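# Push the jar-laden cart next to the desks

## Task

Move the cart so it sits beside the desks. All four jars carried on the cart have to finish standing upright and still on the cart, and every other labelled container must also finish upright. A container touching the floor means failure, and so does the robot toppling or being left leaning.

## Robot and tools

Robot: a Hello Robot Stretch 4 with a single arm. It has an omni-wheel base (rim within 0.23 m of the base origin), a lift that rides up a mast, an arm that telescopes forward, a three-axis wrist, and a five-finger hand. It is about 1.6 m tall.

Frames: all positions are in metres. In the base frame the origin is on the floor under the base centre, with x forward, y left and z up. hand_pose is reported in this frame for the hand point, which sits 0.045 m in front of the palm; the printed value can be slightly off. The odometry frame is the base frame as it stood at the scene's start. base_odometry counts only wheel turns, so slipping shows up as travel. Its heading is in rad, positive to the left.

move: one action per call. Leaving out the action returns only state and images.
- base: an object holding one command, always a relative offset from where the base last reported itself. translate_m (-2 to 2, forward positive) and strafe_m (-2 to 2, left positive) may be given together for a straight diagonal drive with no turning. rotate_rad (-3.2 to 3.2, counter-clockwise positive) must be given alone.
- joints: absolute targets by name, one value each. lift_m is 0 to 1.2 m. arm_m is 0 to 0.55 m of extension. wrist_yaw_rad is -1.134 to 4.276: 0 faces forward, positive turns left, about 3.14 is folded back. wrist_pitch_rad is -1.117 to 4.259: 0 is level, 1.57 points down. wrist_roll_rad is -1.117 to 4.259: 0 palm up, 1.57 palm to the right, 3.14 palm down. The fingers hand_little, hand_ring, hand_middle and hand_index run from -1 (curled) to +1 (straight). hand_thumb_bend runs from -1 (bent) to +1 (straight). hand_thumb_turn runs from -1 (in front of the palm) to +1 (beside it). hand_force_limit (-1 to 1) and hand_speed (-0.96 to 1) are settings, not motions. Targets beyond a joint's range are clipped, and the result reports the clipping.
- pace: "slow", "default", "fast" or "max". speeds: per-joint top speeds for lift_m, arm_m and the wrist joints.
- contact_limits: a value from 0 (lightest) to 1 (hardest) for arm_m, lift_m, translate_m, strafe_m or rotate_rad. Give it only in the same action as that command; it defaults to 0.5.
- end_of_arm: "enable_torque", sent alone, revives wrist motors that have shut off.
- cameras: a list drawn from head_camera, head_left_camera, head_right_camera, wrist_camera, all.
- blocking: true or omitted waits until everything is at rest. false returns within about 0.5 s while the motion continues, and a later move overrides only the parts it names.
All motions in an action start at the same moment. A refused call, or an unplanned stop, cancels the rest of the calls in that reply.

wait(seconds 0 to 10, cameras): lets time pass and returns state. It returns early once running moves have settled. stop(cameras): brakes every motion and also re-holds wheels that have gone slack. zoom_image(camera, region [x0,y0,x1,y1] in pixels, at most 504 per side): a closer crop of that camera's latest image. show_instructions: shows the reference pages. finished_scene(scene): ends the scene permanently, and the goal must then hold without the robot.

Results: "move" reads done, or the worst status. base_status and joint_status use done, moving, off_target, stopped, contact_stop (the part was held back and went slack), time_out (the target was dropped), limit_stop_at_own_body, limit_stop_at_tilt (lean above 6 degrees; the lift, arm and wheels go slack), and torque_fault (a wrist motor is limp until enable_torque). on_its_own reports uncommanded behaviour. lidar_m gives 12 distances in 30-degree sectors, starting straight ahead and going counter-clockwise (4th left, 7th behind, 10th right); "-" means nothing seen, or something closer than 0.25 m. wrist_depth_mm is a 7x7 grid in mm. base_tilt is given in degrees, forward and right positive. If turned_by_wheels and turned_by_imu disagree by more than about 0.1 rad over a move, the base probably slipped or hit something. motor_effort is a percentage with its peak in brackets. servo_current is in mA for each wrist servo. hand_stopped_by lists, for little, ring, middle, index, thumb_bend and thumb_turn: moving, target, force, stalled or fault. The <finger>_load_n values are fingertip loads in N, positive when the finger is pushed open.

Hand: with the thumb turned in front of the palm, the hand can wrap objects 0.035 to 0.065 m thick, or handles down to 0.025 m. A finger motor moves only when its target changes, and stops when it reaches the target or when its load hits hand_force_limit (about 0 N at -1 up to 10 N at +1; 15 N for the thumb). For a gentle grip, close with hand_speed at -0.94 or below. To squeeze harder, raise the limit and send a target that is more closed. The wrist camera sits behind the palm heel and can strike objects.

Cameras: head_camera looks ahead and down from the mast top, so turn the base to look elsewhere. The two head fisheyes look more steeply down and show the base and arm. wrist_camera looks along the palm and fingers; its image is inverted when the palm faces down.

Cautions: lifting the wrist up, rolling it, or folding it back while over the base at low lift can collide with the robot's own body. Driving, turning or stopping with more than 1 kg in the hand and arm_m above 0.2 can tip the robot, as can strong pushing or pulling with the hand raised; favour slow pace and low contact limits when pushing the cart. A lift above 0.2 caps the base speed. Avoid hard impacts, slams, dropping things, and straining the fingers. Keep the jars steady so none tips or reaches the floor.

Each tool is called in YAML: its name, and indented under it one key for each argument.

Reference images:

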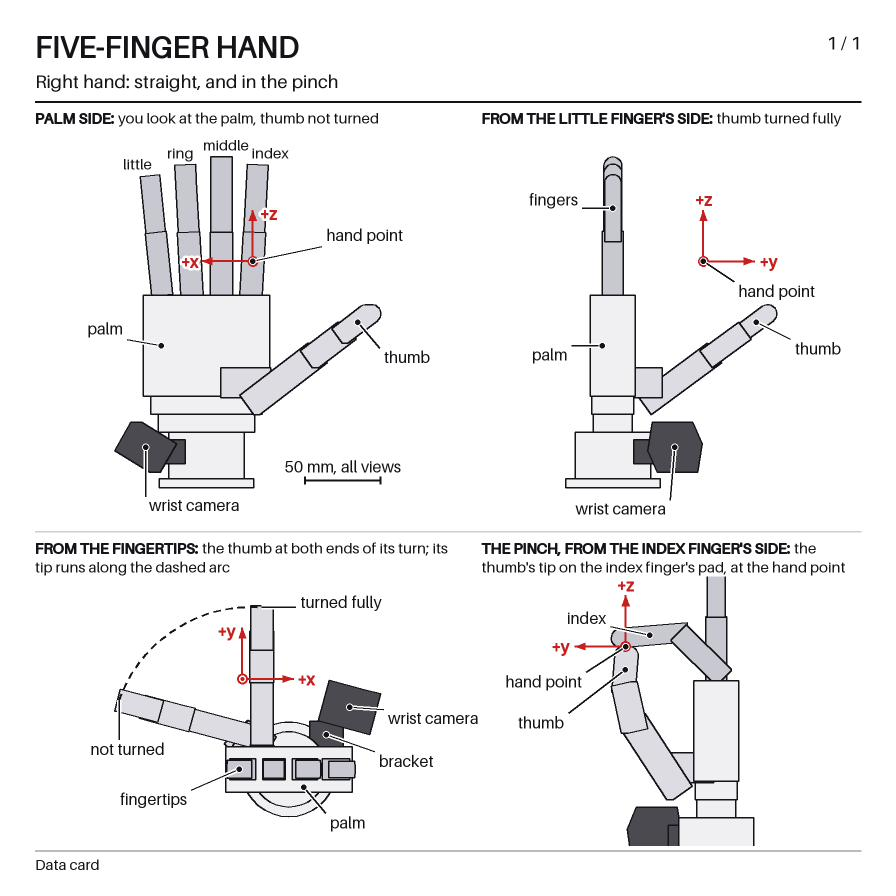

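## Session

move:

Scene clock: 0.00 s.
base_odometry: x=+0.000 y=+0.000 heading=+0.000
turned_by_wheels: +0.000
turned_by_imu: +0.000
base_tilt: forward=+0.4 right=-0.6
lidar_m: 1.66 1.50 1.56 2.05 1.18 1.16 1.02 0.92 0.95 1.22 1.39 1.44
base_status: not commanded
joint_positions: lift_m=+0.149 arm_m=+0.000 wrist_yaw_rad=+3.190 wrist_pitch_rad=+0.002 wrist_roll_rad=+0.000 hand_little=+1.000 hand_ring=+1.000 hand_middle=+1.000 hand_index=+1.000 hand_thumb_turn=+1.000 hand_thumb_bend=+1.000 hand_force_limit=+0.000 hand_speed=-0.800
joint_status: not commanded
measured_speeds: all 0
hand_stopped_by: target,target,target,target,target,target
little_load_n: 0.0
ring_load_n: 0.0
middle_load_n: 0.0
index_load_n: 0.0
thumb_bend_load_n: 0.0
thumb_turn_load_n: 0.0
motor_effort: lift_m=+22 arm_m=-5 wheel_0=-1 wheel_1=+0 wheel_2=+0
servo_current: wrist_yaw_rad=52 wrist_pitch_rad=26 wrist_roll_rad=39
hand_pose: x=-0.0560 y=+0.1075 z=+0.3867 quat_wxyz=(-0.511, -0.512, +0.488, +0.487) (m; base frame)
wrist_depth_mm: - 143 - - - - - / - 116 156 - - - - / - 132 177 - - - - / 116 144 213 - - - - / 217 1060 - - - - - / 223 1138 128 127 1430 - - / 232 991 - - - - -
pictures: head_camera, head_left_camera, head_right_camera, wrist_camera
camera_calibration:
wrist_camera: T_world_to_cam=[[-0.0904484, 0.995773, -0.0159451, -0.082914], [0.00594388, -0.0154707, -0.999863, 0.378258], [-0.995883, -0.0905308, -0.00451946, 0.113392], [0, 0, 0, 1]] pos_world=[0.103178, 0.098681, 0.377396]

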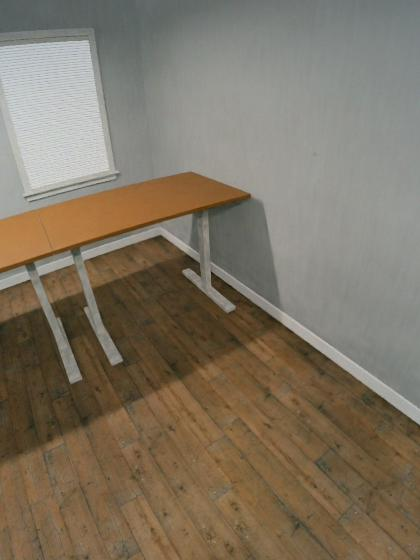

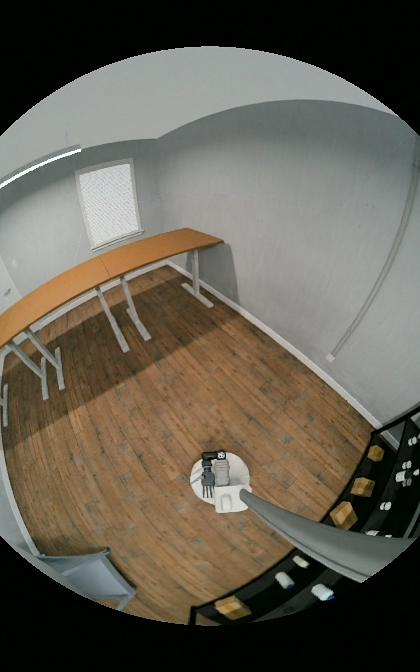

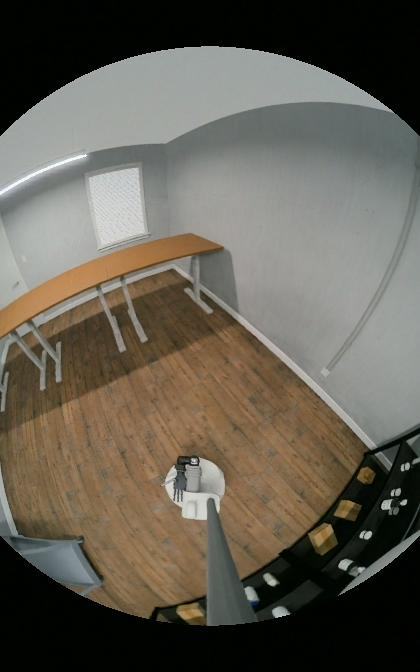

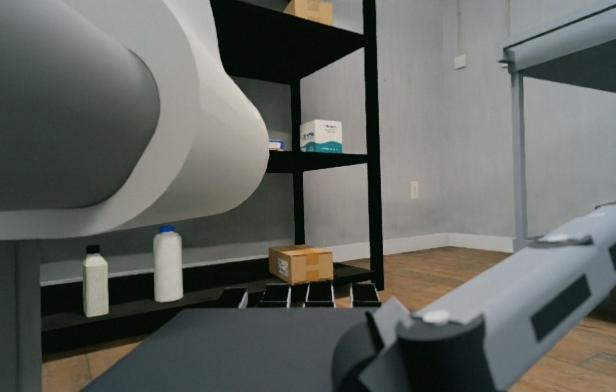

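move:
  base: {"rotate_rad": 2.0}
  joints: {"lift_m": 0.565}
  cameras: ["head_camera","head_left_camera","head_right_camera"]

Scene clock: 2.87 s.
move: done
base_odometry: x=+0.000 y=+0.000 heading=+2.000
turned_by_wheels: +2.000
turned_by_imu: +2.009
base_tilt: forward=+0.4 right=-0.6
lidar_m: 1.69 1.15 1.08 0.93 0.93 1.16 1.38 1.40 1.65 1.51 1.51 1.83
base_status: done
joint_positions: lift_m=+0.565 arm_m=+0.000 wrist_yaw_rad=+3.190 wrist_pitch_rad=+0.002 wrist_roll_rad=+0.000 hand_little=+1.000 hand_ring=+1.000 hand_middle=+1.000 hand_index=+1.000 hand_thumb_turn=+1.000 hand_thumb_bend=+1.000 hand_force_limit=+0.000 hand_speed=-0.800
joint_status: all done
measured_speeds: all 0
hand_stopped_by: target,target,target,target,target,target
little_load_n: 0.0
ring_load_n: 0.0
middle_load_n: 0.0
index_load_n: 0.0
thumb_bend_load_n: 0.0
thumb_turn_load_n: 0.0
motor_effort: lift_m=+25(29) arm_m=-5(5) wheel_0=+0(9) wheel_1=+0(7) wheel_2=+1(8)
servo_current: wrist_yaw_rad=26(59) wrist_pitch_rad=26(46) wrist_roll_rad=26(39)
hand_pose: x=-0.0560 y=+0.1075 z=+0.8026 quat_wxyz=(-0.511, -0.512, +0.488, +0.487) (m; base frame)
wrist_depth_mm: - 143 - - - - - / - 116 152 - - - - / - 130 185 - - - - / 114 144 208 - - - - / 216 - - - - - - / 223 - 128 126 - - - / 229 - - - - - -
pictures: head_camera, head_left_camera, head_right_camera

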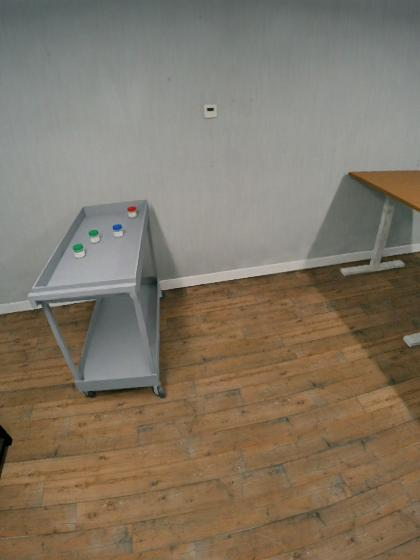

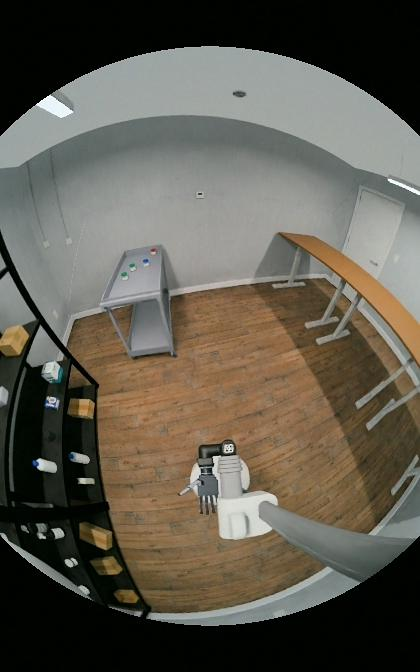

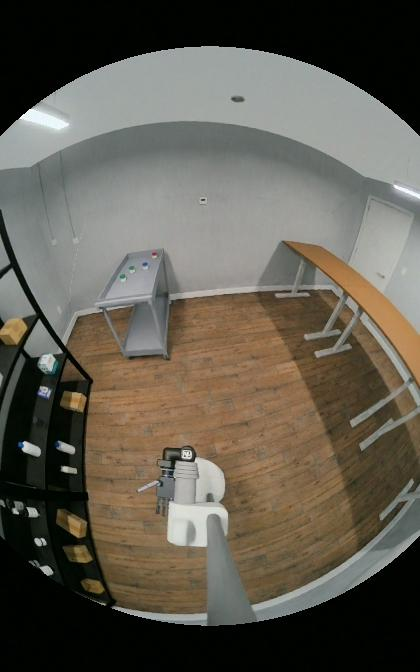

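move:
  base: {"translate_m": 0.25, "strafe_m": 0.66}
  joints: {"wrist_yaw_rad": 3.14}

move:
  base: {"rotate_rad": 0.19}
  cameras: ["head_camera","head_left_camera","head_right_camera"]

Scene clock: 10.73 s.
move: done
base_odometry: x=-0.704 y=-0.047 heading=+2.000
turned_by_wheels: +0.000
turned_by_imu: +0.000
base_tilt: forward=+0.4 right=-0.6
lidar_m: 0.77 0.71 0.43 0.36 0.36 0.45 0.85 1.77 2.12 2.11 2.12 0.87
base_status: done
joint_positions: lift_m=+0.565 arm_m=+0.000 wrist_yaw_rad=+3.141 wrist_pitch_rad=+0.002 wrist_roll_rad=+0.000 hand_little=+1.000 hand_ring=+1.000 hand_middle=+1.000 hand_index=+1.000 hand_thumb_turn=+1.000 hand_thumb_bend=+1.000 hand_force_limit=+0.000 hand_speed=-0.800
joint_status: all done
measured_speeds: all 0
hand_stopped_by: target,target,target,target,target,target
little_load_n: 0.0
ring_load_n: 0.0
middle_load_n: 0.0
index_load_n: 0.0
thumb_bend_load_n: 0.0
thumb_turn_load_n: 0.0
motor_effort: lift_m=+25(25) arm_m=-5(5) wheel_0=-1(9) wheel_1=+0(10) wheel_2=-1(5)
servo_current: wrist_yaw_rad=39(65) wrist_pitch_rad=33(52) wrist_roll_rad=33(46)
hand_pose: x=-0.0505 y=+0.1184 z=+0.8026 quat_wxyz=(-0.499, -0.500, +0.501, +0.500) (m; base frame)
wrist_depth_mm: 122 145 - 1921 707 - 389 / - 145 165 - - - - / 115 145 201 - 683 - - / 122 146 223 - - - - / - - - 1921 723 - - / - - 128 127 - - - / 1708 - - - - - -
pictures: none

Scene clock: 11.63 s.
move: done
base_odometry: x=-0.704 y=-0.047 heading=+2.190
turned_by_wheels: +0.190
turned_by_imu: +0.191
base_tilt: forward=+0.4 right=-0.6
lidar_m: 0.75 0.52 0.39 0.34 0.37 0.51 1.37 1.85 2.19 2.10 2.18 0.79
base_status: done
joint_positions: lift_m=+0.565 arm_m=+0.000 wrist_yaw_rad=+3.141 wrist_pitch_rad=+0.002 wrist_roll_rad=+0.000 hand_little=+1.000 hand_ring=+1.000 hand_middle=+1.000 hand_index=+1.000 hand_thumb_turn=+1.000 hand_thumb_bend=+1.000 hand_force_limit=+0.000 hand_speed=-0.800
joint_status: not commanded
measured_speeds: all 0
hand_stopped_by: target,target,target,target,target,target
little_load_n: 0.0
ring_load_n: 0.0
middle_load_n: 0.0
index_load_n: 0.0
thumb_bend_load_n: 0.0
thumb_turn_load_n: 0.0
motor_effort: lift_m=+25(25) arm_m=-5(5) wheel_0=-1(5) wheel_1=-2(7) wheel_2=+1(6)
servo_current: wrist_yaw_rad=59(59) wrist_pitch_rad=39(39) wrist_roll_rad=33(39)
hand_pose: x=-0.0505 y=+0.1184 z=+0.8026 quat_wxyz=(-0.499, -0.500, +0.501, +0.500) (m; base frame)
wrist_depth_mm: 114 145 - - - 609 - / - 145 168 - - - - / 114 145 208 - - 609 - / 125 145 235 - - 654 - / - - - - - - - / - - 128 126 - - - / 1708 - - - - - -
pictures: head_camera, head_left_camera, head_right_camera

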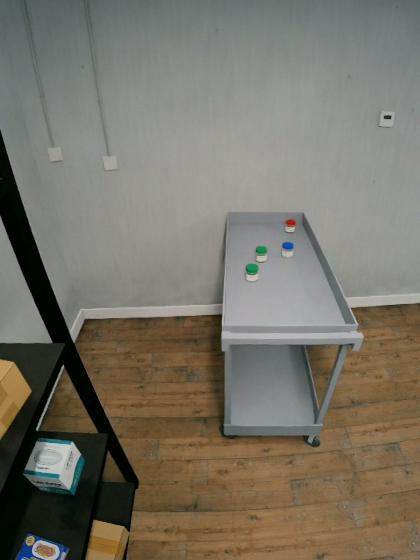

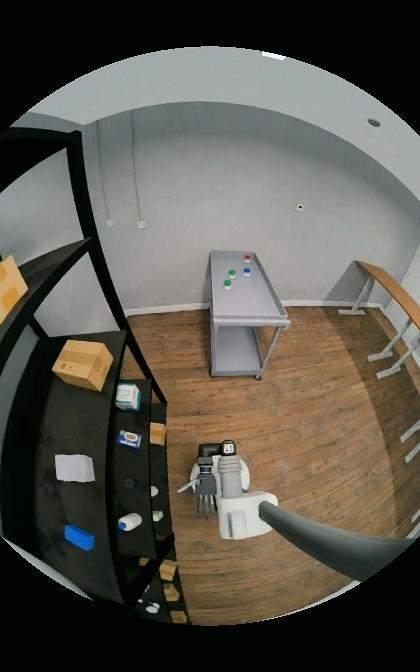

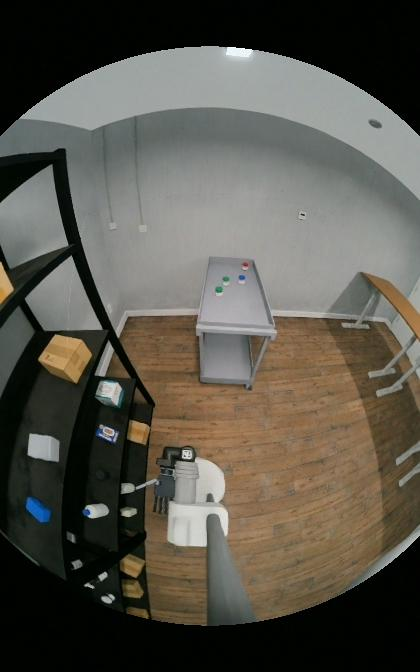

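move:
  base: {"translate_m": 0.56, "strafe_m": 0.085}
  joints: {"hand_speed": 0.2, "hand_thumb_turn": -1}
  cameras: ["head_camera","head_left_camera","head_right_camera"]

Scene clock: 16.37 s.
move: done
base_odometry: x=-1.099 y=+0.359 heading=+2.190
turned_by_wheels: +0.000
turned_by_imu: -0.002
base_tilt: forward=+0.4 right=-0.6
lidar_m: 0.29 1.39 0.31 0.29 0.32 0.43 1.13 2.40 2.31 2.18 0.33 0.25
base_status: done
joint_positions: lift_m=+0.565 arm_m=+0.000 wrist_yaw_rad=+3.141 wrist_pitch_rad=+0.002 wrist_roll_rad=+0.000 hand_little=+1.000 hand_ring=+1.000 hand_middle=+1.000 hand_index=+1.000 hand_thumb_turn=-1.000 hand_thumb_bend=+1.000 hand_force_limit=+0.000 hand_speed=+0.200
joint_status: all done
measured_speeds: all 0
hand_stopped_by: target,target,target,target,target,target
little_load_n: 0.0
ring_load_n: 0.0
middle_load_n: 0.0
index_load_n: 0.0
thumb_bend_load_n: 0.0
thumb_turn_load_n: 0.0
motor_effort: lift_m=+25(25) arm_m=-5(5) wheel_0=+2(9) wheel_1=+0(7) wheel_2=+1(11)
servo_current: wrist_yaw_rad=52(72) wrist_pitch_rad=26(46) wrist_roll_rad=33(46)
hand_pose: x=-0.0505 y=+0.1185 z=+0.8026 quat_wxyz=(-0.499, -0.500, +0.501, +0.500) (m; base frame)
wrist_depth_mm: 122 145 - - - - 384 / - 145 - - - - - / 115 145 202 - - - - / 122 146 251 - - - 1255 / - - - - - - 1255 / - - - 139 - - - / 1808 - - - - - -
pictures: head_camera, head_left_camera, head_right_camera

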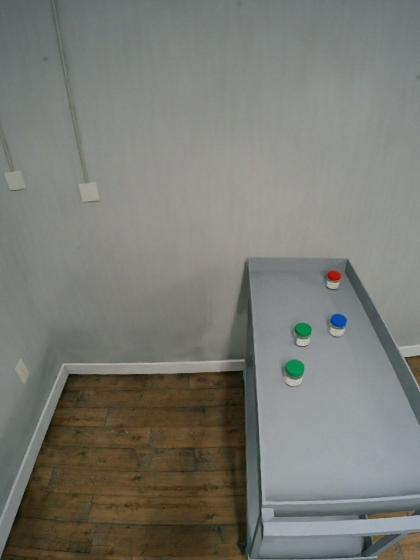

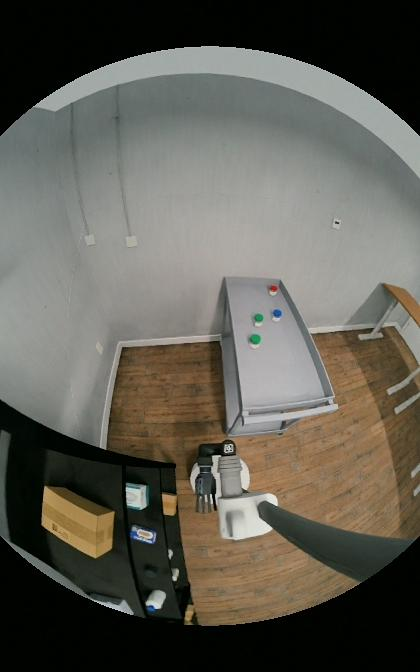

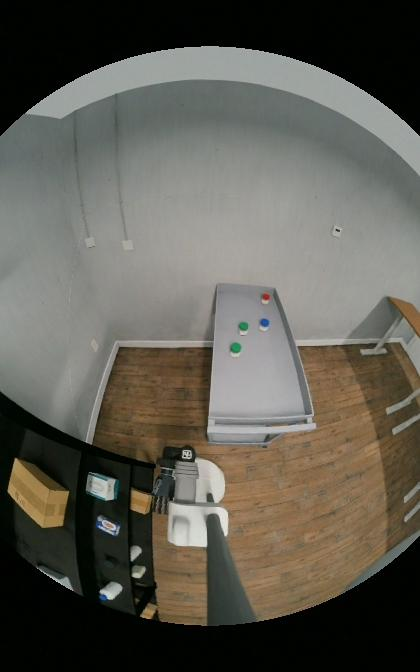

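move:
  base: {"rotate_rad": 0.055}

move:
  base: {"translate_m": 0.065}
  joints: {"arm_m": 0.55}
  cameras: ["head_camera","head_left_camera","head_right_camera"]

Scene clock: 17.90 s.
move: done
base_odometry: x=-1.098 y=+0.359 heading=+2.245
turned_by_wheels: +0.055
turned_by_imu: +0.055
base_tilt: forward=+0.4 right=-0.6
lidar_m: 0.37 1.35 0.32 0.29 0.33 0.47 1.39 2.47 2.23 2.18 0.31 0.25
base_status: done
joint_positions: lift_m=+0.565 arm_m=+0.000 wrist_yaw_rad=+3.141 wrist_pitch_rad=+0.002 wrist_roll_rad=+0.000 hand_little=+1.000 hand_ring=+1.000 hand_middle=+1.000 hand_index=+1.000 hand_thumb_turn=-1.000 hand_thumb_bend=+1.000 hand_force_limit=+0.000 hand_speed=+0.200
joint_status: not commanded
measured_speeds: all 0
hand_stopped_by: target,target,target,target,target,target
little_load_n: 0.0
ring_load_n: 0.0
middle_load_n: 0.0
index_load_n: 0.0
thumb_bend_load_n: 0.0
thumb_turn_load_n: 0.0
motor_effort: lift_m=+25(25) arm_m=-5(5) wheel_0=+0(6) wheel_1=+0(5) wheel_2=+0(4)
servo_current: wrist_yaw_rad=59(65) wrist_pitch_rad=26(46) wrist_roll_rad=33(39)
hand_pose: x=-0.0505 y=+0.1185 z=+0.8026 quat_wxyz=(-0.499, -0.500, +0.501, +0.500) (m; base frame)
wrist_depth_mm: 117 145 - - 1499 - 387 / - 145 242 - - - - / 115 145 200 - - - - / 126 145 249 - - - - / - - - - - - - / - - - 139 - - - / 1863 - - - - - -
pictures: none

Scene clock: 20.57 s.
move: done
base_odometry: x=-1.139 y=+0.410 heading=+2.245
turned_by_wheels: +0.000
turned_by_imu: +0.000
base_tilt: forward=+0.4 right=-0.6
lidar_m: 0.37 1.34 0.97 0.29 0.32 0.46 1.37 2.51 2.28 2.15 0.25 0.25
base_status: done
joint_positions: lift_m=+0.565 arm_m=+0.549 wrist_yaw_rad=+3.140 wrist_pitch_rad=+0.002 wrist_roll_rad=+0.000 hand_little=+1.000 hand_ring=+1.000 hand_middle=+1.000 hand_index=+1.000 hand_thumb_turn=-1.000 hand_thumb_bend=+1.000 hand_force_limit=+0.000 hand_speed=+0.200
joint_status: all done
joint sent to its limit — arm_m, upper limit.
measured_speeds: all 0
hand_stopped_by: target,target,target,target,target,target
little_load_n: 0.0
ring_load_n: 0.0
middle_load_n: 0.0
index_load_n: 0.0
thumb_bend_load_n: 0.0
thumb_turn_load_n: 0.0
motor_effort: lift_m=+25(25) arm_m=+6(8) wheel_0=+0(8) wheel_1=+2(6) wheel_2=+0(8)
servo_current: wrist_yaw_rad=46(65) wrist_pitch_rad=26(52) wrist_roll_rad=33(39)
hand_pose: x=+0.4983 y=+0.1185 z=+0.8026 quat_wxyz=(-0.499, -0.500, +0.501, +0.500) (m; base frame)
wrist_depth_mm: - - - - - - - / 118 123 - - - - - / 119 186 273 - - 591 - / 119 273 430 - - - - / - - - - - - - / - - 723 139 - - - / 1983 - - - - - -
pictures: head_camera, head_left_camera, head_right_camera

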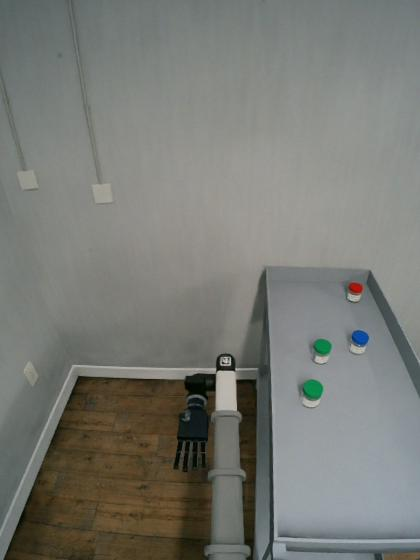

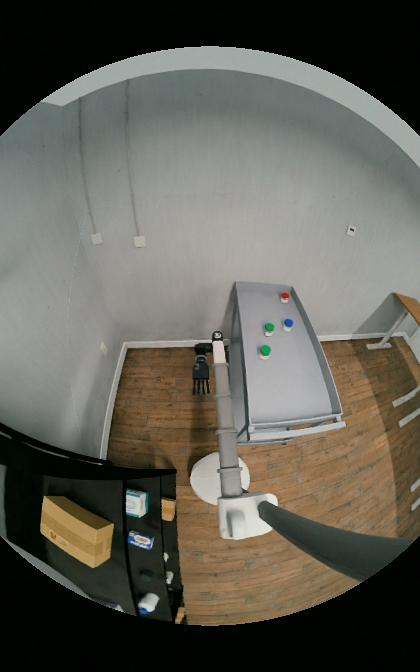

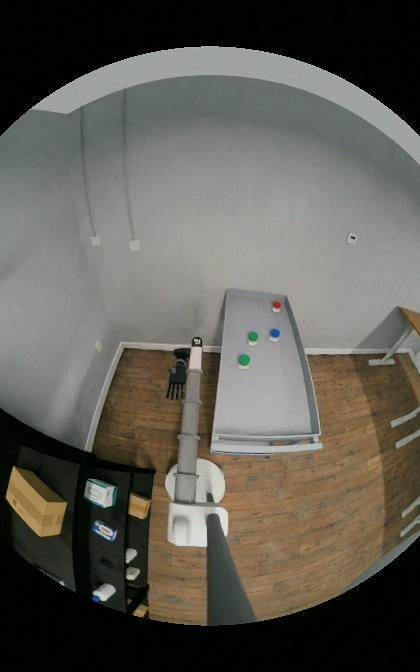

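move:
  base: {"strafe_m": -0.15}
  pace: "slow"
  contact_limits: {"strafe_m": 0.4}
  cameras: ["head_camera"]

Scene clock: 23.43 s.
move: done
base_odometry: x=-1.022 y=+0.504 heading=+2.245
turned_by_wheels: +0.000
turned_by_imu: +0.001
base_tilt: forward=+0.4 right=-0.6
lidar_m: 0.35 1.37 1.14 0.43 0.47 0.70 1.96 2.53 2.10 2.03 0.25 0.25
base_status: done
joint_positions: lift_m=+0.565 arm_m=+0.549 wrist_yaw_rad=+3.140 wrist_pitch_rad=+0.002 wrist_roll_rad=+0.000 hand_little=+1.000 hand_ring=+1.000 hand_middle=+1.000 hand_index=+1.000 hand_thumb_turn=-1.000 hand_thumb_bend=+1.000 hand_force_limit=+0.000 hand_speed=+0.200
joint_status: not commanded
measured_speeds: all 0
hand_stopped_by: target,target,target,target,target,target
little_load_n: 0.0
ring_load_n: 0.0
middle_load_n: 0.0
index_load_n: 0.0
thumb_bend_load_n: 0.0
thumb_turn_load_n: 0.0
motor_effort: lift_m=+25(25) arm_m=+5(6) wheel_0=+3(12) wheel_1=-1(7) wheel_2=+0(3)
servo_current: wrist_yaw_rad=39(65) wrist_pitch_rad=39(52) wrist_roll_rad=39(46)
contact_limits: strafe_m 0.4
hand_pose: x=+0.4983 y=+0.1185 z=+0.8026 quat_wxyz=(-0.499, -0.500, +0.501, +0.500) (m; base frame)
wrist_depth_mm: - - - - - - - / 118 121 - - - - 585 / 118 180 272 - - - - / 119 220 424 - - - - / 220 - - - - - 609 / - - 141 139 - - 615 / 1983 - - - - - 615
pictures: head_camera

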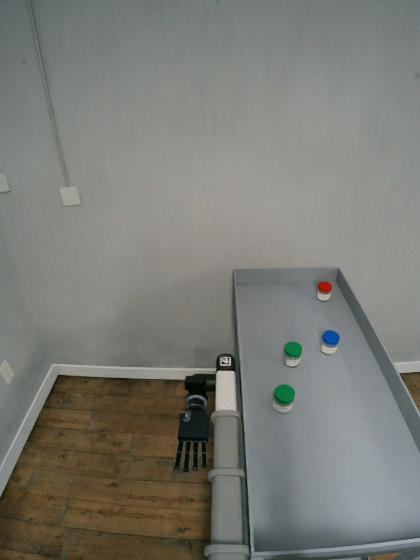

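move:
  base: {"strafe_m": -0.3}
  pace: "slow"
  contact_limits: {"strafe_m": 0.4}
  cameras: ["head_camera","head_right_camera"]

Scene clock: 28.00 s.
move: done
base_odometry: x=-0.788 y=+0.691 heading=+2.247
turned_by_wheels: +0.001
turned_by_imu: +0.006
base_tilt: forward=+0.4 right=-0.6
lidar_m: 0.50 1.36 1.43 0.73 0.78 1.12 2.41 2.41 1.79 1.70 0.31 0.32
base_status: done
joint_positions: lift_m=+0.565 arm_m=+0.549 wrist_yaw_rad=+3.140 wrist_pitch_rad=+0.002 wrist_roll_rad=+0.000 hand_little=+1.000 hand_ring=+1.000 hand_middle=+1.000 hand_index=+1.000 hand_thumb_turn=-1.000 hand_thumb_bend=+1.000 hand_force_limit=+0.000 hand_speed=+0.200
joint_status: not commanded
measured_speeds: all 0
hand_stopped_by: target,target,target,target,target,target
little_load_n: -0.5
ring_load_n: 0.0
middle_load_n: 0.0
index_load_n: 0.0
thumb_bend_load_n: 0.0
thumb_turn_load_n: 0.0
motor_effort: lift_m=+25(25) arm_m=+6(6) wheel_0=+12(22) wheel_1=+3(6) wheel_2=+3(6)
servo_current: wrist_yaw_rad=52(72) wrist_pitch_rad=46(52) wrist_roll_rad=33(39)
contact_limits: strafe_m 0.4
hand_pose: x=+0.4983 y=+0.1185 z=+0.8026 quat_wxyz=(-0.499, -0.500, +0.501, +0.500) (m; base frame)
wrist_depth_mm: - - - - - - - / 118 124 - - - - - / 119 185 273 - - - 1863 / 124 272 433 - - - - / - - - - - 1499 - / - - 732 139 - - - / - - - - - - 1366
pictures: head_camera, head_right_camera

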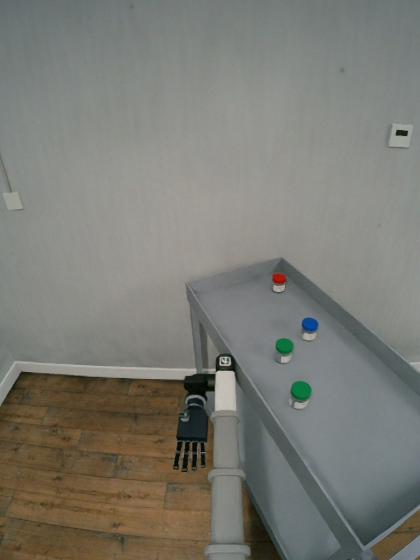

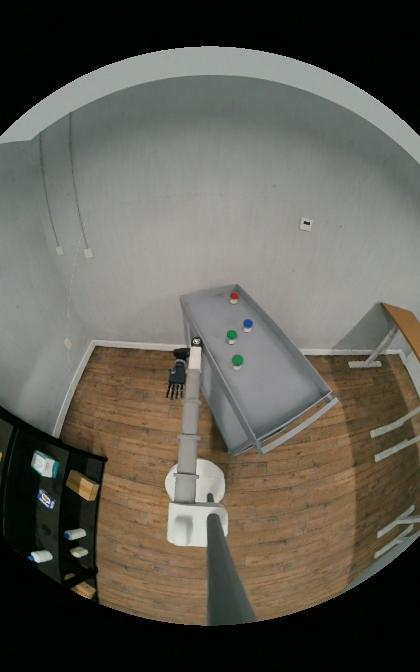

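move:
  base: {"strafe_m": 0.06}
  joints: {"arm_m": 0.02}

move:
  base: {"translate_m": 0.93, "strafe_m": 0.46}

move:
  base: {"rotate_rad": -1.571}
  cameras: ["head_camera","head_left_camera","head_right_camera"]

Scene clock: 32.10 s.
move: done
base_odometry: x=-0.835 y=+0.654 heading=+2.246
turned_by_wheels: +0.000
turned_by_imu: +0.000
base_tilt: forward=+0.4 right=-0.6
lidar_m: 0.61 1.35 1.37 0.68 0.72 1.06 2.41 2.53 1.84 1.78 0.34 0.39
base_status: done
joint_positions: lift_m=+0.565 arm_m=+0.020 wrist_yaw_rad=+3.140 wrist_pitch_rad=+0.002 wrist_roll_rad=+0.000 hand_little=+1.000 hand_ring=+1.000 hand_middle=+1.000 hand_index=+1.000 hand_thumb_turn=-1.000 hand_thumb_bend=+1.000 hand_force_limit=+0.000 hand_speed=+0.200
joint_status: all done
measured_speeds: all 0
hand_stopped_by: target,target,target,target,target,target
little_load_n: 0.0
ring_load_n: 0.0
middle_load_n: 0.0
index_load_n: -0.5
thumb_bend_load_n: 0.0
thumb_turn_load_n: 0.0
motor_effort: lift_m=+25(25) arm_m=-6(9) wheel_0=-1(11) wheel_1=-2(9) wheel_2=-1(3)
servo_current: wrist_yaw_rad=33(72) wrist_pitch_rad=39(52) wrist_roll_rad=39(39)
hand_pose: x=-0.0304 y=+0.1185 z=+0.8026 quat_wxyz=(-0.499, -0.500, +0.501, +0.500) (m; base frame)
wrist_depth_mm: - 164 304 - - - - / - 118 173 - - - - / - 135 181 - - - - / 118 164 229 - - - - / 228 - - - - - 1229 / 236 - - 139 - - - / 236 - - - - - 1229
pictures: none

Scene clock: 36.93 s.
move: done
base_odometry: x=-1.775 y=+1.091 heading=+2.246
turned_by_wheels: +0.000
turned_by_imu: -0.003
base_tilt: forward=+0.4 right=-0.6
lidar_m: 0.36 0.40 0.57 0.86 0.91 0.84 1.08 3.23 0.53 0.40 0.37 0.38
base_status: done
joint_positions: lift_m=+0.565 arm_m=+0.020 wrist_yaw_rad=+3.140 wrist_pitch_rad=+0.002 wrist_roll_rad=+0.000 hand_little=+1.000 hand_ring=+1.000 hand_middle=+1.000 hand_index=+1.000 hand_thumb_turn=-1.000 hand_thumb_bend=+1.000 hand_force_limit=+0.000 hand_speed=+0.200
joint_status: not commanded
measured_speeds: all 0
hand_stopped_by: target,target,target,target,target,target
little_load_n: 0.0
ring_load_n: 0.0
middle_load_n: 0.0
index_load_n: 0.0
thumb_bend_load_n: 0.0
thumb_turn_load_n: -0.5
motor_effort: lift_m=+25(25) arm_m=-6(6) wheel_0=+1(6) wheel_1=-1(9) wheel_2=+0(9)
servo_current: wrist_yaw_rad=46(65) wrist_pitch_rad=39(52) wrist_roll_rad=39(46)
hand_pose: x=-0.0304 y=+0.1186 z=+0.8026 quat_wxyz=(-0.499, -0.500, +0.501, +0.500) (m; base frame)
wrist_depth_mm: - 166 - - - - - / - 156 - - - - - / 116 149 216 - - - - / 127 165 274 - - - - / 252 - - - - - - / 251 - - 139 - - - / 251 - - - - - -
pictures: none

Scene clock: 39.00 s.
move: done
base_odometry: x=-1.775 y=+1.091 heading=+0.675
turned_by_wheels: -1.571
turned_by_imu: -1.577
base_tilt: forward=+0.4 right=-0.6
lidar_m: 0.39 0.38 0.41 0.36 0.41 0.58 0.86 0.92 0.84 1.09 3.14 0.52
base_status: done
joint_positions: lift_m=+0.565 arm_m=+0.020 wrist_yaw_rad=+3.140 wrist_pitch_rad=+0.002 wrist_roll_rad=+0.000 hand_little=+1.000 hand_ring=+1.000 hand_middle=+1.000 hand_index=+1.000 hand_thumb_turn=-1.000 hand_thumb_bend=+1.000 hand_force_limit=+0.000 hand_speed=+0.200
joint_status: not commanded
measured_speeds: all 0
hand_stopped_by: target,target,target,target,target,target
little_load_n: 0.0
ring_load_n: 0.0
middle_load_n: 0.0
index_load_n: 0.5
thumb_bend_load_n: 0.0
thumb_turn_load_n: 0.0
motor_effort: lift_m=+25(25) arm_m=-6(6) wheel_0=+0(9) wheel_1=+1(8) wheel_2=-1(7)
servo_current: wrist_yaw_rad=39(59) wrist_pitch_rad=26(52) wrist_roll_rad=39(39)
hand_pose: x=-0.0304 y=+0.1186 z=+0.8026 quat_wxyz=(-0.499, -0.500, +0.501, +0.500) (m; base frame)
wrist_depth_mm: - 166 - - - - - / - 156 - 107 - - - / 115 149 216 - - - - / 127 166 236 - - - - / 236 - - - - - - / 240 - 128 127 - - - / 240 - - - - - -
pictures: head_camera, head_left_camera, head_right_camera

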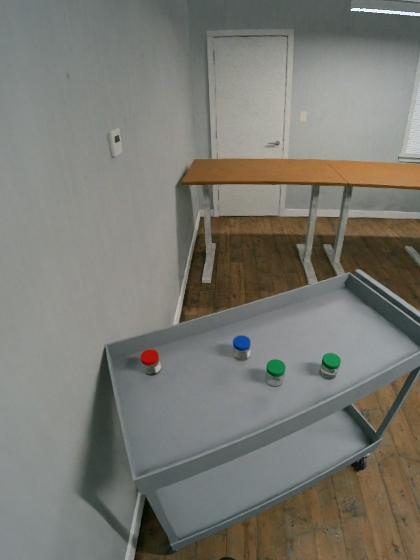

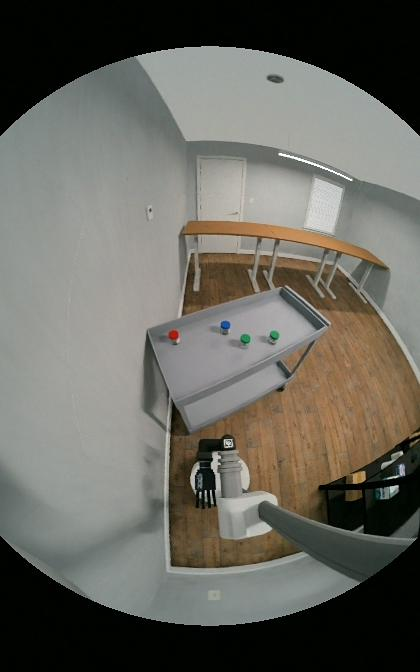

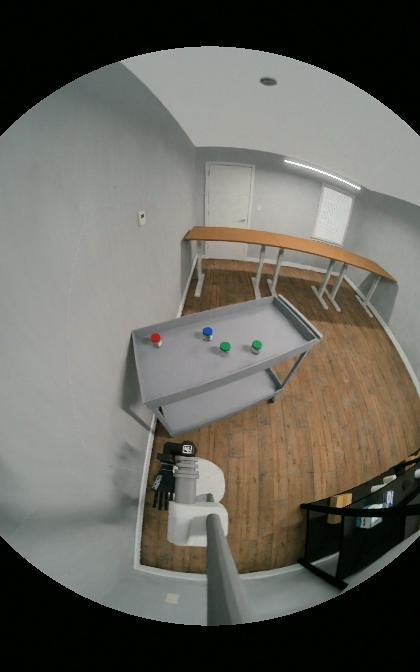

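move:
  base: {"strafe_m": 0.03}
  joints: {"arm_m": 0.165}

move:
  base: {"translate_m": 0.22}
  pace: "slow"
  contact_limits: {"translate_m": 0.4}
  cameras: ["head_camera","head_left_camera"]

Scene clock: 43.73 s.
move: done
base_odometry: x=-1.794 y=+1.115 heading=+0.675
turned_by_wheels: +0.000
turned_by_imu: +0.001
base_tilt: forward=+0.4 right=-0.6
lidar_m: 0.39 0.37 0.37 0.33 0.37 0.54 0.86 0.91 0.86 1.05 1.06 0.49
base_status: done
joint_positions: lift_m=+0.565 arm_m=+0.165 wrist_yaw_rad=+3.140 wrist_pitch_rad=+0.002 wrist_roll_rad=+0.000 hand_little=+1.000 hand_ring=+1.000 hand_middle=+1.000 hand_index=+1.000 hand_thumb_turn=-1.000 hand_thumb_bend=+1.000 hand_force_limit=+0.000 hand_speed=+0.200
joint_status: all done
measured_speeds: all 0
hand_stopped_by: target,target,target,target,target,target
little_load_n: 0.0
ring_load_n: 0.0
middle_load_n: 0.0
index_load_n: -0.5
thumb_bend_load_n: 0.0
thumb_turn_load_n: 0.0
motor_effort: lift_m=+25(25) arm_m=+6(7) wheel_0=+0(8) wheel_1=-1(8) wheel_2=-1(4)
servo_current: wrist_yaw_rad=26(72) wrist_pitch_rad=26(52) wrist_roll_rad=33(46)
hand_pose: x=+0.1143 y=+0.1185 z=+0.8026 quat_wxyz=(-0.499, -0.500, +0.501, +0.500) (m; base frame)
wrist_depth_mm: 101 - - - - - - / 101 160 366 107 - - - / 101 161 310 - - - - / - 162 310 - - - - / 336 364 - - - - - / 340 347 128 126 - - - / - 340 - - - - -
pictures: none

Scene clock: 47.20 s.
move: done
base_odometry: x=-1.623 y=+1.252 heading=+0.676
turned_by_wheels: +0.000
turned_by_imu: +0.000
base_tilt: forward=+0.4 right=-0.6
lidar_m: 0.35 0.35 0.34 0.31 0.36 0.53 1.08 1.13 0.97 2.05 0.85 0.44
base_status: done
joint_positions: lift_m=+0.565 arm_m=+0.165 wrist_yaw_rad=+3.145 wrist_pitch_rad=+0.002 wrist_roll_rad=+0.000 hand_little=+1.000 hand_ring=+1.000 hand_middle=+1.000 hand_index=+1.000 hand_thumb_turn=-1.000 hand_thumb_bend=+1.000 hand_force_limit=+0.000 hand_speed=+0.200
joint_status: not commanded
measured_speeds: all 0
hand_stopped_by: target,target,target,target,target,target
little_load_n: 0.0
ring_load_n: 0.0
middle_load_n: 0.0
index_load_n: 0.0
thumb_bend_load_n: 0.0
thumb_turn_load_n: 0.0
motor_effort: lift_m=+25(25) arm_m=+6(6) wheel_0=+3(10) wheel_1=+2(7) wheel_2=-3(11)
servo_current: wrist_yaw_rad=52(78) wrist_pitch_rad=26(59) wrist_roll_rad=33(39)
contact_limits: translate_m 0.4
hand_pose: x=+0.1138 y=+0.1175 z=+0.8026 quat_wxyz=(-0.500, -0.501, +0.500, +0.499) (m; base frame)
wrist_depth_mm: - - - - - - - / - 110 309 107 - - - / - 151 193 - - - - / 106 160 309 - - - - / - 351 - - - - - / - 349 128 127 - - - / - 342 - - - - -
pictures: head_camera, head_left_camera

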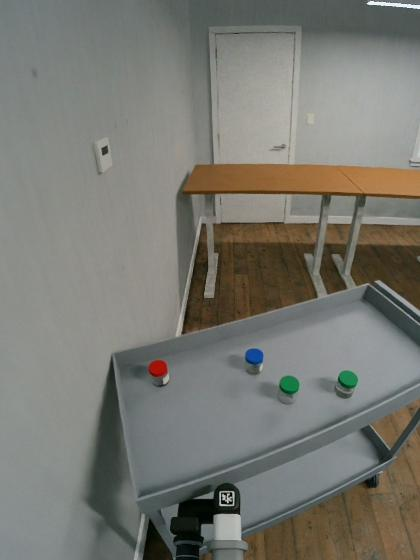

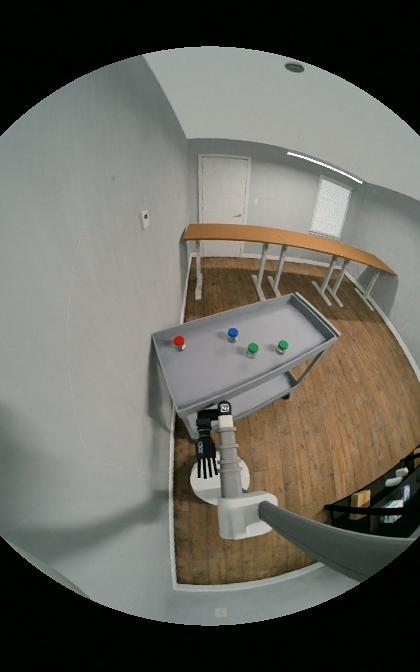

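move:
  base: {"translate_m": 0.15}
  pace: "slow"
  contact_limits: {"translate_m": 0.4}
  cameras: ["head_camera","head_left_camera"]

Scene clock: 50.43 s.
move: done
base_odometry: x=-1.506 y=+1.346 heading=+0.676
turned_by_wheels: +0.000
turned_by_imu: +0.000
base_tilt: forward=+0.4 right=-0.6
lidar_m: 0.37 0.33 0.35 0.32 0.36 0.52 1.24 1.24 1.07 2.68 0.83 0.41
base_status: done
joint_positions: lift_m=+0.565 arm_m=+0.165 wrist_yaw_rad=+3.145 wrist_pitch_rad=+0.002 wrist_roll_rad=+0.000 hand_little=+1.000 hand_ring=+1.000 hand_middle=+1.000 hand_index=+1.000 hand_thumb_turn=-1.000 hand_thumb_bend=+1.000 hand_force_limit=+0.000 hand_speed=+0.200
joint_status: not commanded
measured_speeds: all 0
hand_stopped_by: target,target,target,target,target,target
little_load_n: 0.0
ring_load_n: 0.0
middle_load_n: 0.0
index_load_n: 0.0
thumb_bend_load_n: -0.5
thumb_turn_load_n: 0.0
motor_effort: lift_m=+25(25) arm_m=+5(6) wheel_0=+2(10) wheel_1=+3(7) wheel_2=-2(8)
servo_current: wrist_yaw_rad=52(65) wrist_pitch_rad=26(59) wrist_roll_rad=39(39)
contact_limits: translate_m 0.4
hand_pose: x=+0.1138 y=+0.1175 z=+0.8026 quat_wxyz=(-0.500, -0.501, +0.500, +0.499) (m; base frame)
wrist_depth_mm: - - - - - - - / - 109 309 107 - - - / - 151 192 - - - - / 107 160 309 - - - - / - 351 - - - - - / - 351 128 127 - - - / - 342 - - - - -
pictures: head_camera, head_left_camera

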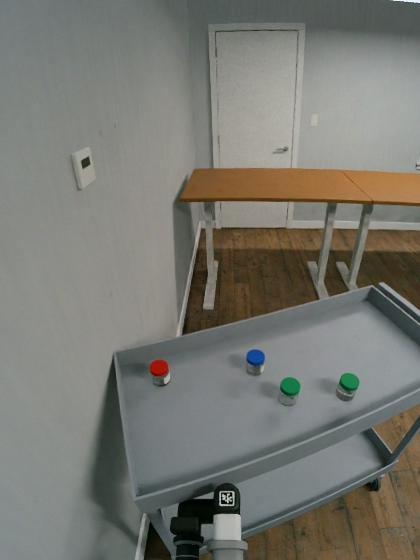

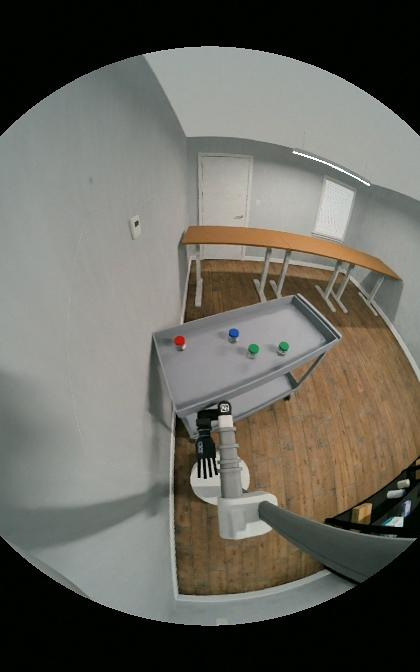

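move:
  base: {"translate_m": -0.04}
  joints: {"lift_m": 1.08, "arm_m": 0.1, "hand_little": -1, "hand_ring": -1, "hand_middle": -1, "hand_index": -1, "hand_thumb_turn": 1}

move:
  base: {"translate_m": 0.29, "strafe_m": -0.40}

move:
  joints: {"wrist_yaw_rad": 0, "wrist_pitch_rad": 1.57, "wrist_roll_rad": 1.57, "arm_m": 0.45}
  cameras: ["head_camera","head_left_camera","head_right_camera","wrist_camera"]

Scene clock: 55.90 s.
move: done
base_odometry: x=-1.537 y=+1.321 heading=+0.676
turned_by_wheels: +0.000
turned_by_imu: +0.001
base_tilt: forward=+0.4 right=-0.7
lidar_m: 0.37 0.37 0.34 0.33 0.36 0.54 1.19 1.26 1.03 2.60 0.92 0.48
base_status: done
joint_positions: lift_m=+1.080 arm_m=+0.100 wrist_yaw_rad=+3.141 wrist_pitch_rad=+0.002 wrist_roll_rad=+0.000 hand_little=-1.000 hand_ring=-1.000 hand_middle=-1.000 hand_index=-1.000 hand_thumb_turn=+1.000 hand_thumb_bend=+1.000 hand_force_limit=+0.000 hand_speed=+0.200
joint_status: all done
measured_speeds: all 0
hand_stopped_by: target,target,target,target,target,target
little_load_n: 0.0
ring_load_n: 0.0
middle_load_n: 0.0
index_load_n: 0.0
thumb_bend_load_n: 0.0
thumb_turn_load_n: 0.0
motor_effort: lift_m=+25(29) arm_m=-5(8) wheel_0=+1(8) wheel_1=-1(5) wheel_2=-1(8)
servo_current: wrist_yaw_rad=33(65) wrist_pitch_rad=33(46) wrist_roll_rad=33(46)
hand_pose: x=+0.0495 y=+0.1184 z=+1.3176 quat_wxyz=(-0.499, -0.500, +0.501, +0.500) (m; base frame)
wrist_depth_mm: - - 301 - - - - / 108 113 245 - - - - / 110 123 245 - - - - / 113 189 232 - 114 - - / 277 - 140 138 125 - - / 277 309 128 139 - - - / 277 307 - - - - -
pictures: none

Scene clock: 59.03 s.
move: done
base_odometry: x=-1.060 y=+1.190 heading=+0.676
turned_by_wheels: +0.000
turned_by_imu: +0.000
base_tilt: forward=+0.4 right=-0.6
lidar_m: 0.25 0.25 0.29 0.45 0.77 1.10 1.49 0.97 1.22 2.98 2.28 0.33
base_status: done
joint_positions: lift_m=+1.080 arm_m=+0.100 wrist_yaw_rad=+3.141 wrist_pitch_rad=+0.002 wrist_roll_rad=+0.000 hand_little=-1.000 hand_ring=-1.000 hand_middle=-1.000 hand_index=-1.000 hand_thumb_turn=+1.000 hand_thumb_bend=+1.000 hand_force_limit=+0.000 hand_speed=+0.200
joint_status: not commanded
measured_speeds: all 0
hand_stopped_by: target,target,target,target,target,target
little_load_n: 0.0
ring_load_n: 0.0
middle_load_n: 0.0
index_load_n: 0.0
thumb_bend_load_n: 0.0
thumb_turn_load_n: 0.0
motor_effort: lift_m=+25(26) arm_m=-6(6) wheel_0=-1(11) wheel_1=-2(7) wheel_2=+2(7)
servo_current: wrist_yaw_rad=20(65) wrist_pitch_rad=26(52) wrist_roll_rad=33(46)
hand_pose: x=+0.0495 y=+0.1184 z=+1.3176 quat_wxyz=(-0.499, -0.500, +0.501, +0.500) (m; base frame)
wrist_depth_mm: - 131 310 - - - - / 109 117 246 - - - - / 112 128 246 - - - - / 114 184 246 - 114 - - / 277 - 140 138 125 - - / 279 319 128 139 - - - / 278 317 - - - - -
pictures: none

Scene clock: 61.40 s.
move: done
base_odometry: x=-1.061 y=+1.190 heading=+0.676
turned_by_wheels: +0.000
turned_by_imu: +0.000
base_tilt: forward=+0.4 right=-0.6
lidar_m: 0.25 0.25 0.28 0.46 0.76 1.10 1.49 0.98 1.25 2.97 2.28 0.32
base_status: not commanded
joint_positions: lift_m=+1.080 arm_m=+0.450 wrist_yaw_rad=+0.002 wrist_pitch_rad=+1.568 wrist_roll_rad=+1.568 hand_little=-1.000 hand_ring=-1.000 hand_middle=-1.000 hand_index=-1.000 hand_thumb_turn=+1.000 hand_thumb_bend=+1.000 hand_force_limit=+0.000 hand_speed=+0.200
joint_status: all done
measured_speeds: all 0
hand_stopped_by: target,target,target,target,target,target
little_load_n: 0.0
ring_load_n: 0.0
middle_load_n: 0.0
index_load_n: 0.0
thumb_bend_load_n: 0.0
thumb_turn_load_n: 0.0
motor_effort: lift_m=+25(25) arm_m=+5(7) wheel_0=-1(1) wheel_1=-2(3) wheel_2=+1(2)
servo_current: wrist_yaw_rad=52(163) wrist_pitch_rad=20(72) wrist_roll_rad=33(111)
hand_pose: x=+0.5911 y=-0.1478 z=+1.0364 quat_wxyz=(+0.000, +1.000, +0.003, +0.002) (m; base frame)
wrist_depth_mm: 1281 1255 1229 1229 1205 - - / 1255 1229 1229 - - - - / 1255 - - - - - - / 1255 - 123 - 114 - - / 1255 - 140 138 125 - - / 1255 1255 128 139 - - - / 1229 1255 - - - - -
pictures: head_camera, head_left_camera, head_right_camera, wrist_camera
camera_calibration:
wrist_camera: T_world_to_cam=[[-0.998905, 0.010649, -0.0455529, 0.662285], [0.0105276, 0.99994, 0.00290295, 0.128144], [0.0455811, 0.00242021, -0.998958, 1.16645], [0, 0, 0, 1]] pos_world=[0.607043, -0.138012, 1.19503]

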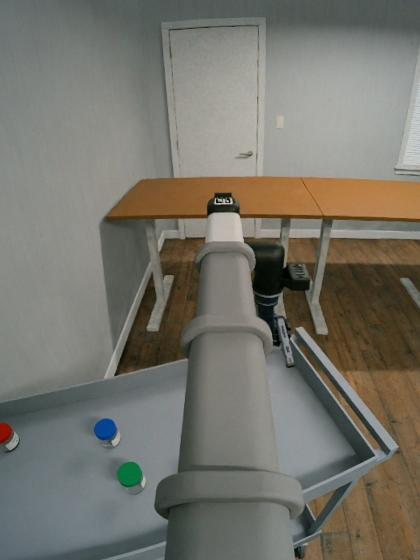

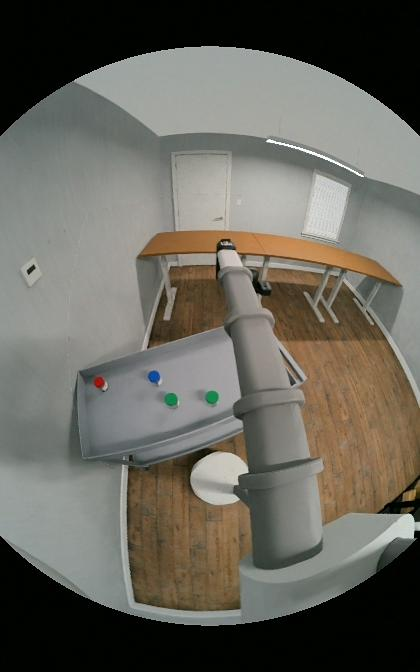

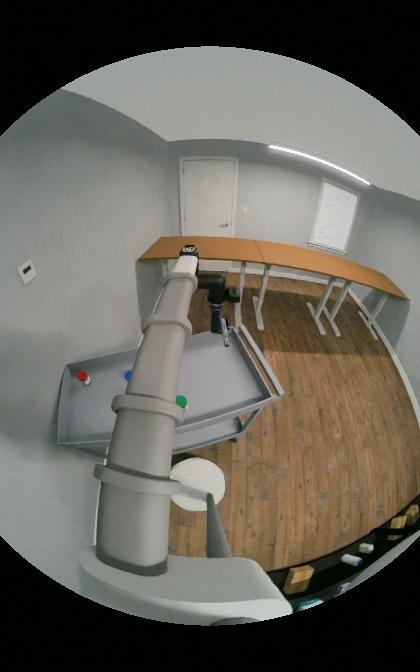

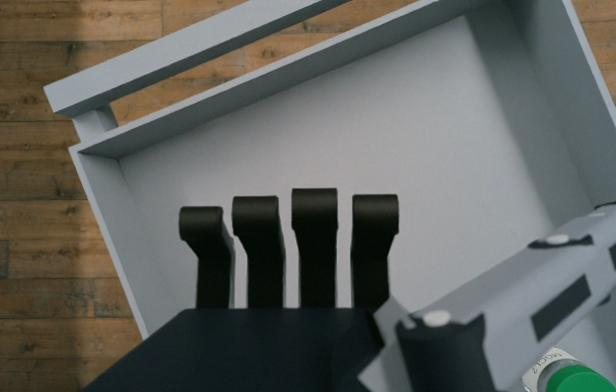

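move:
  joints: {"wrist_yaw_rad": 0.3, "arm_m": 0.5}

move:
  joints: {"lift_m": 0.878}
  contact_limits: {"lift_m": 0.2}
  cameras: ["wrist_camera","head_right_camera"]

Scene clock: 63.60 s.
move: done
base_odometry: x=-1.060 y=+1.190 heading=+0.676
turned_by_wheels: +0.000
turned_by_imu: +0.000
base_tilt: forward=+0.4 right=-0.7
lidar_m: 0.25 0.25 0.29 0.45 0.77 1.10 1.48 0.98 1.23 2.98 2.27 0.29
base_status: not commanded
joint_positions: lift_m=+1.080 arm_m=+0.500 wrist_yaw_rad=+0.298 wrist_pitch_rad=+1.568 wrist_roll_rad=+1.568 hand_little=-1.000 hand_ring=-1.000 hand_middle=-1.000 hand_index=-1.000 hand_thumb_turn=+1.000 hand_thumb_bend=+1.000 hand_force_limit=+0.000 hand_speed=+0.200
joint_status: all done
measured_speeds: all 0
hand_stopped_by: target,target,target,target,target,target
little_load_n: 0.0
ring_load_n: 0.0
middle_load_n: 0.0
index_load_n: 0.0
thumb_bend_load_n: 0.0
thumb_turn_load_n: 0.0
motor_effort: lift_m=+25(25) arm_m=+5(7) wheel_0=-1(1) wheel_1=-2(2) wheel_2=+2(2)
servo_current: wrist_yaw_rad=39(111) wrist_pitch_rad=39(52) wrist_roll_rad=26(46)
hand_pose: x=+0.6855 y=-0.1500 z=+1.0364 quat_wxyz=(+0.000, +0.989, +0.150, +0.001) (m; base frame)
wrist_depth_mm: 1255 1255 1229 1205 1205 1205 1182 / 1255 1229 1229 1205 1205 1182 - / 1255 1229 1205 - - - - / 1255 1255 126 - 114 - - / 1229 1229 148 138 125 - - / 1255 1255 140 139 - - - / 1255 1255 - - - - -
pictures: none

Scene clock: 65.53 s.
move: done
base_odometry: x=-1.060 y=+1.190 heading=+0.676
turned_by_wheels: +0.000
turned_by_imu: +0.000
base_tilt: forward=+0.4 right=-0.6
lidar_m: 0.25 0.25 0.26 0.42 0.76 1.05 1.49 0.96 1.24 2.98 2.25 0.30
base_status: not commanded
joint_positions: lift_m=+0.878 arm_m=+0.500 wrist_yaw_rad=+0.298 wrist_pitch_rad=+1.568 wrist_roll_rad=+1.568 hand_little=-1.000 hand_ring=-1.000 hand_middle=-1.000 hand_index=-1.000 hand_thumb_turn=+1.000 hand_thumb_bend=+1.000 hand_force_limit=+0.000 hand_speed=+0.200
joint_status: all done
measured_speeds: all 0
hand_stopped_by: target,target,target,target,target,target
little_load_n: 0.0
ring_load_n: 0.0
middle_load_n: 0.0
index_load_n: 0.0
thumb_bend_load_n: 0.0
thumb_turn_load_n: 0.0
motor_effort: lift_m=+18(23) arm_m=+6(6) wheel_0=-1(1) wheel_1=-2(2) wheel_2=+2(2)
servo_current: wrist_yaw_rad=52(65) wrist_pitch_rad=33(46) wrist_roll_rad=26(39)
contact_limits: lift_m 0.2
hand_pose: x=+0.6855 y=-0.1500 z=+0.8350 quat_wxyz=(+0.000, +0.989, +0.150, +0.001) (m; base frame)
wrist_depth_mm: 1060 217 216 214 212 210 208 / 1042 218 216 214 212 210 208 / 1042 218 216 214 212 210 208 / 1042 217 215 213 211 210 209 / 1042 - 148 138 211 211 - / 1042 217 140 139 211 - - / 1042 - - - - - -
pictures: head_right_camera, wrist_camera
camera_calibration:
wrist_camera: T_world_to_cam=[[-0.958478, -0.281509, -0.0455173, 0.675864], [-0.281927, 0.959431, 0.00292525, 0.324436], [0.0428472, 0.0156364, -0.998959, 0.96482], [0, 0, 0, 1]] pos_world=[0.697929, -0.136098, 0.99363]

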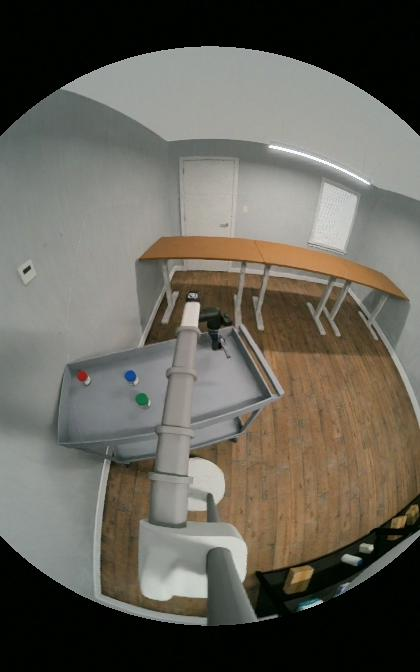

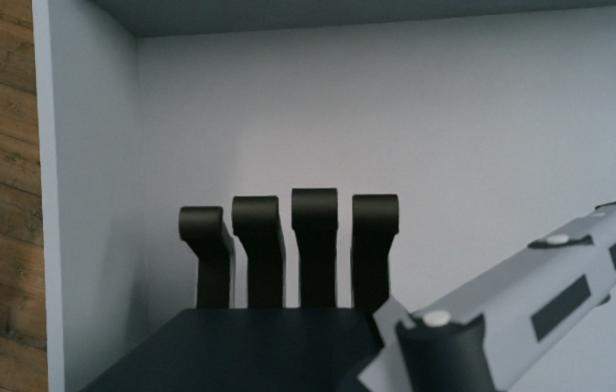

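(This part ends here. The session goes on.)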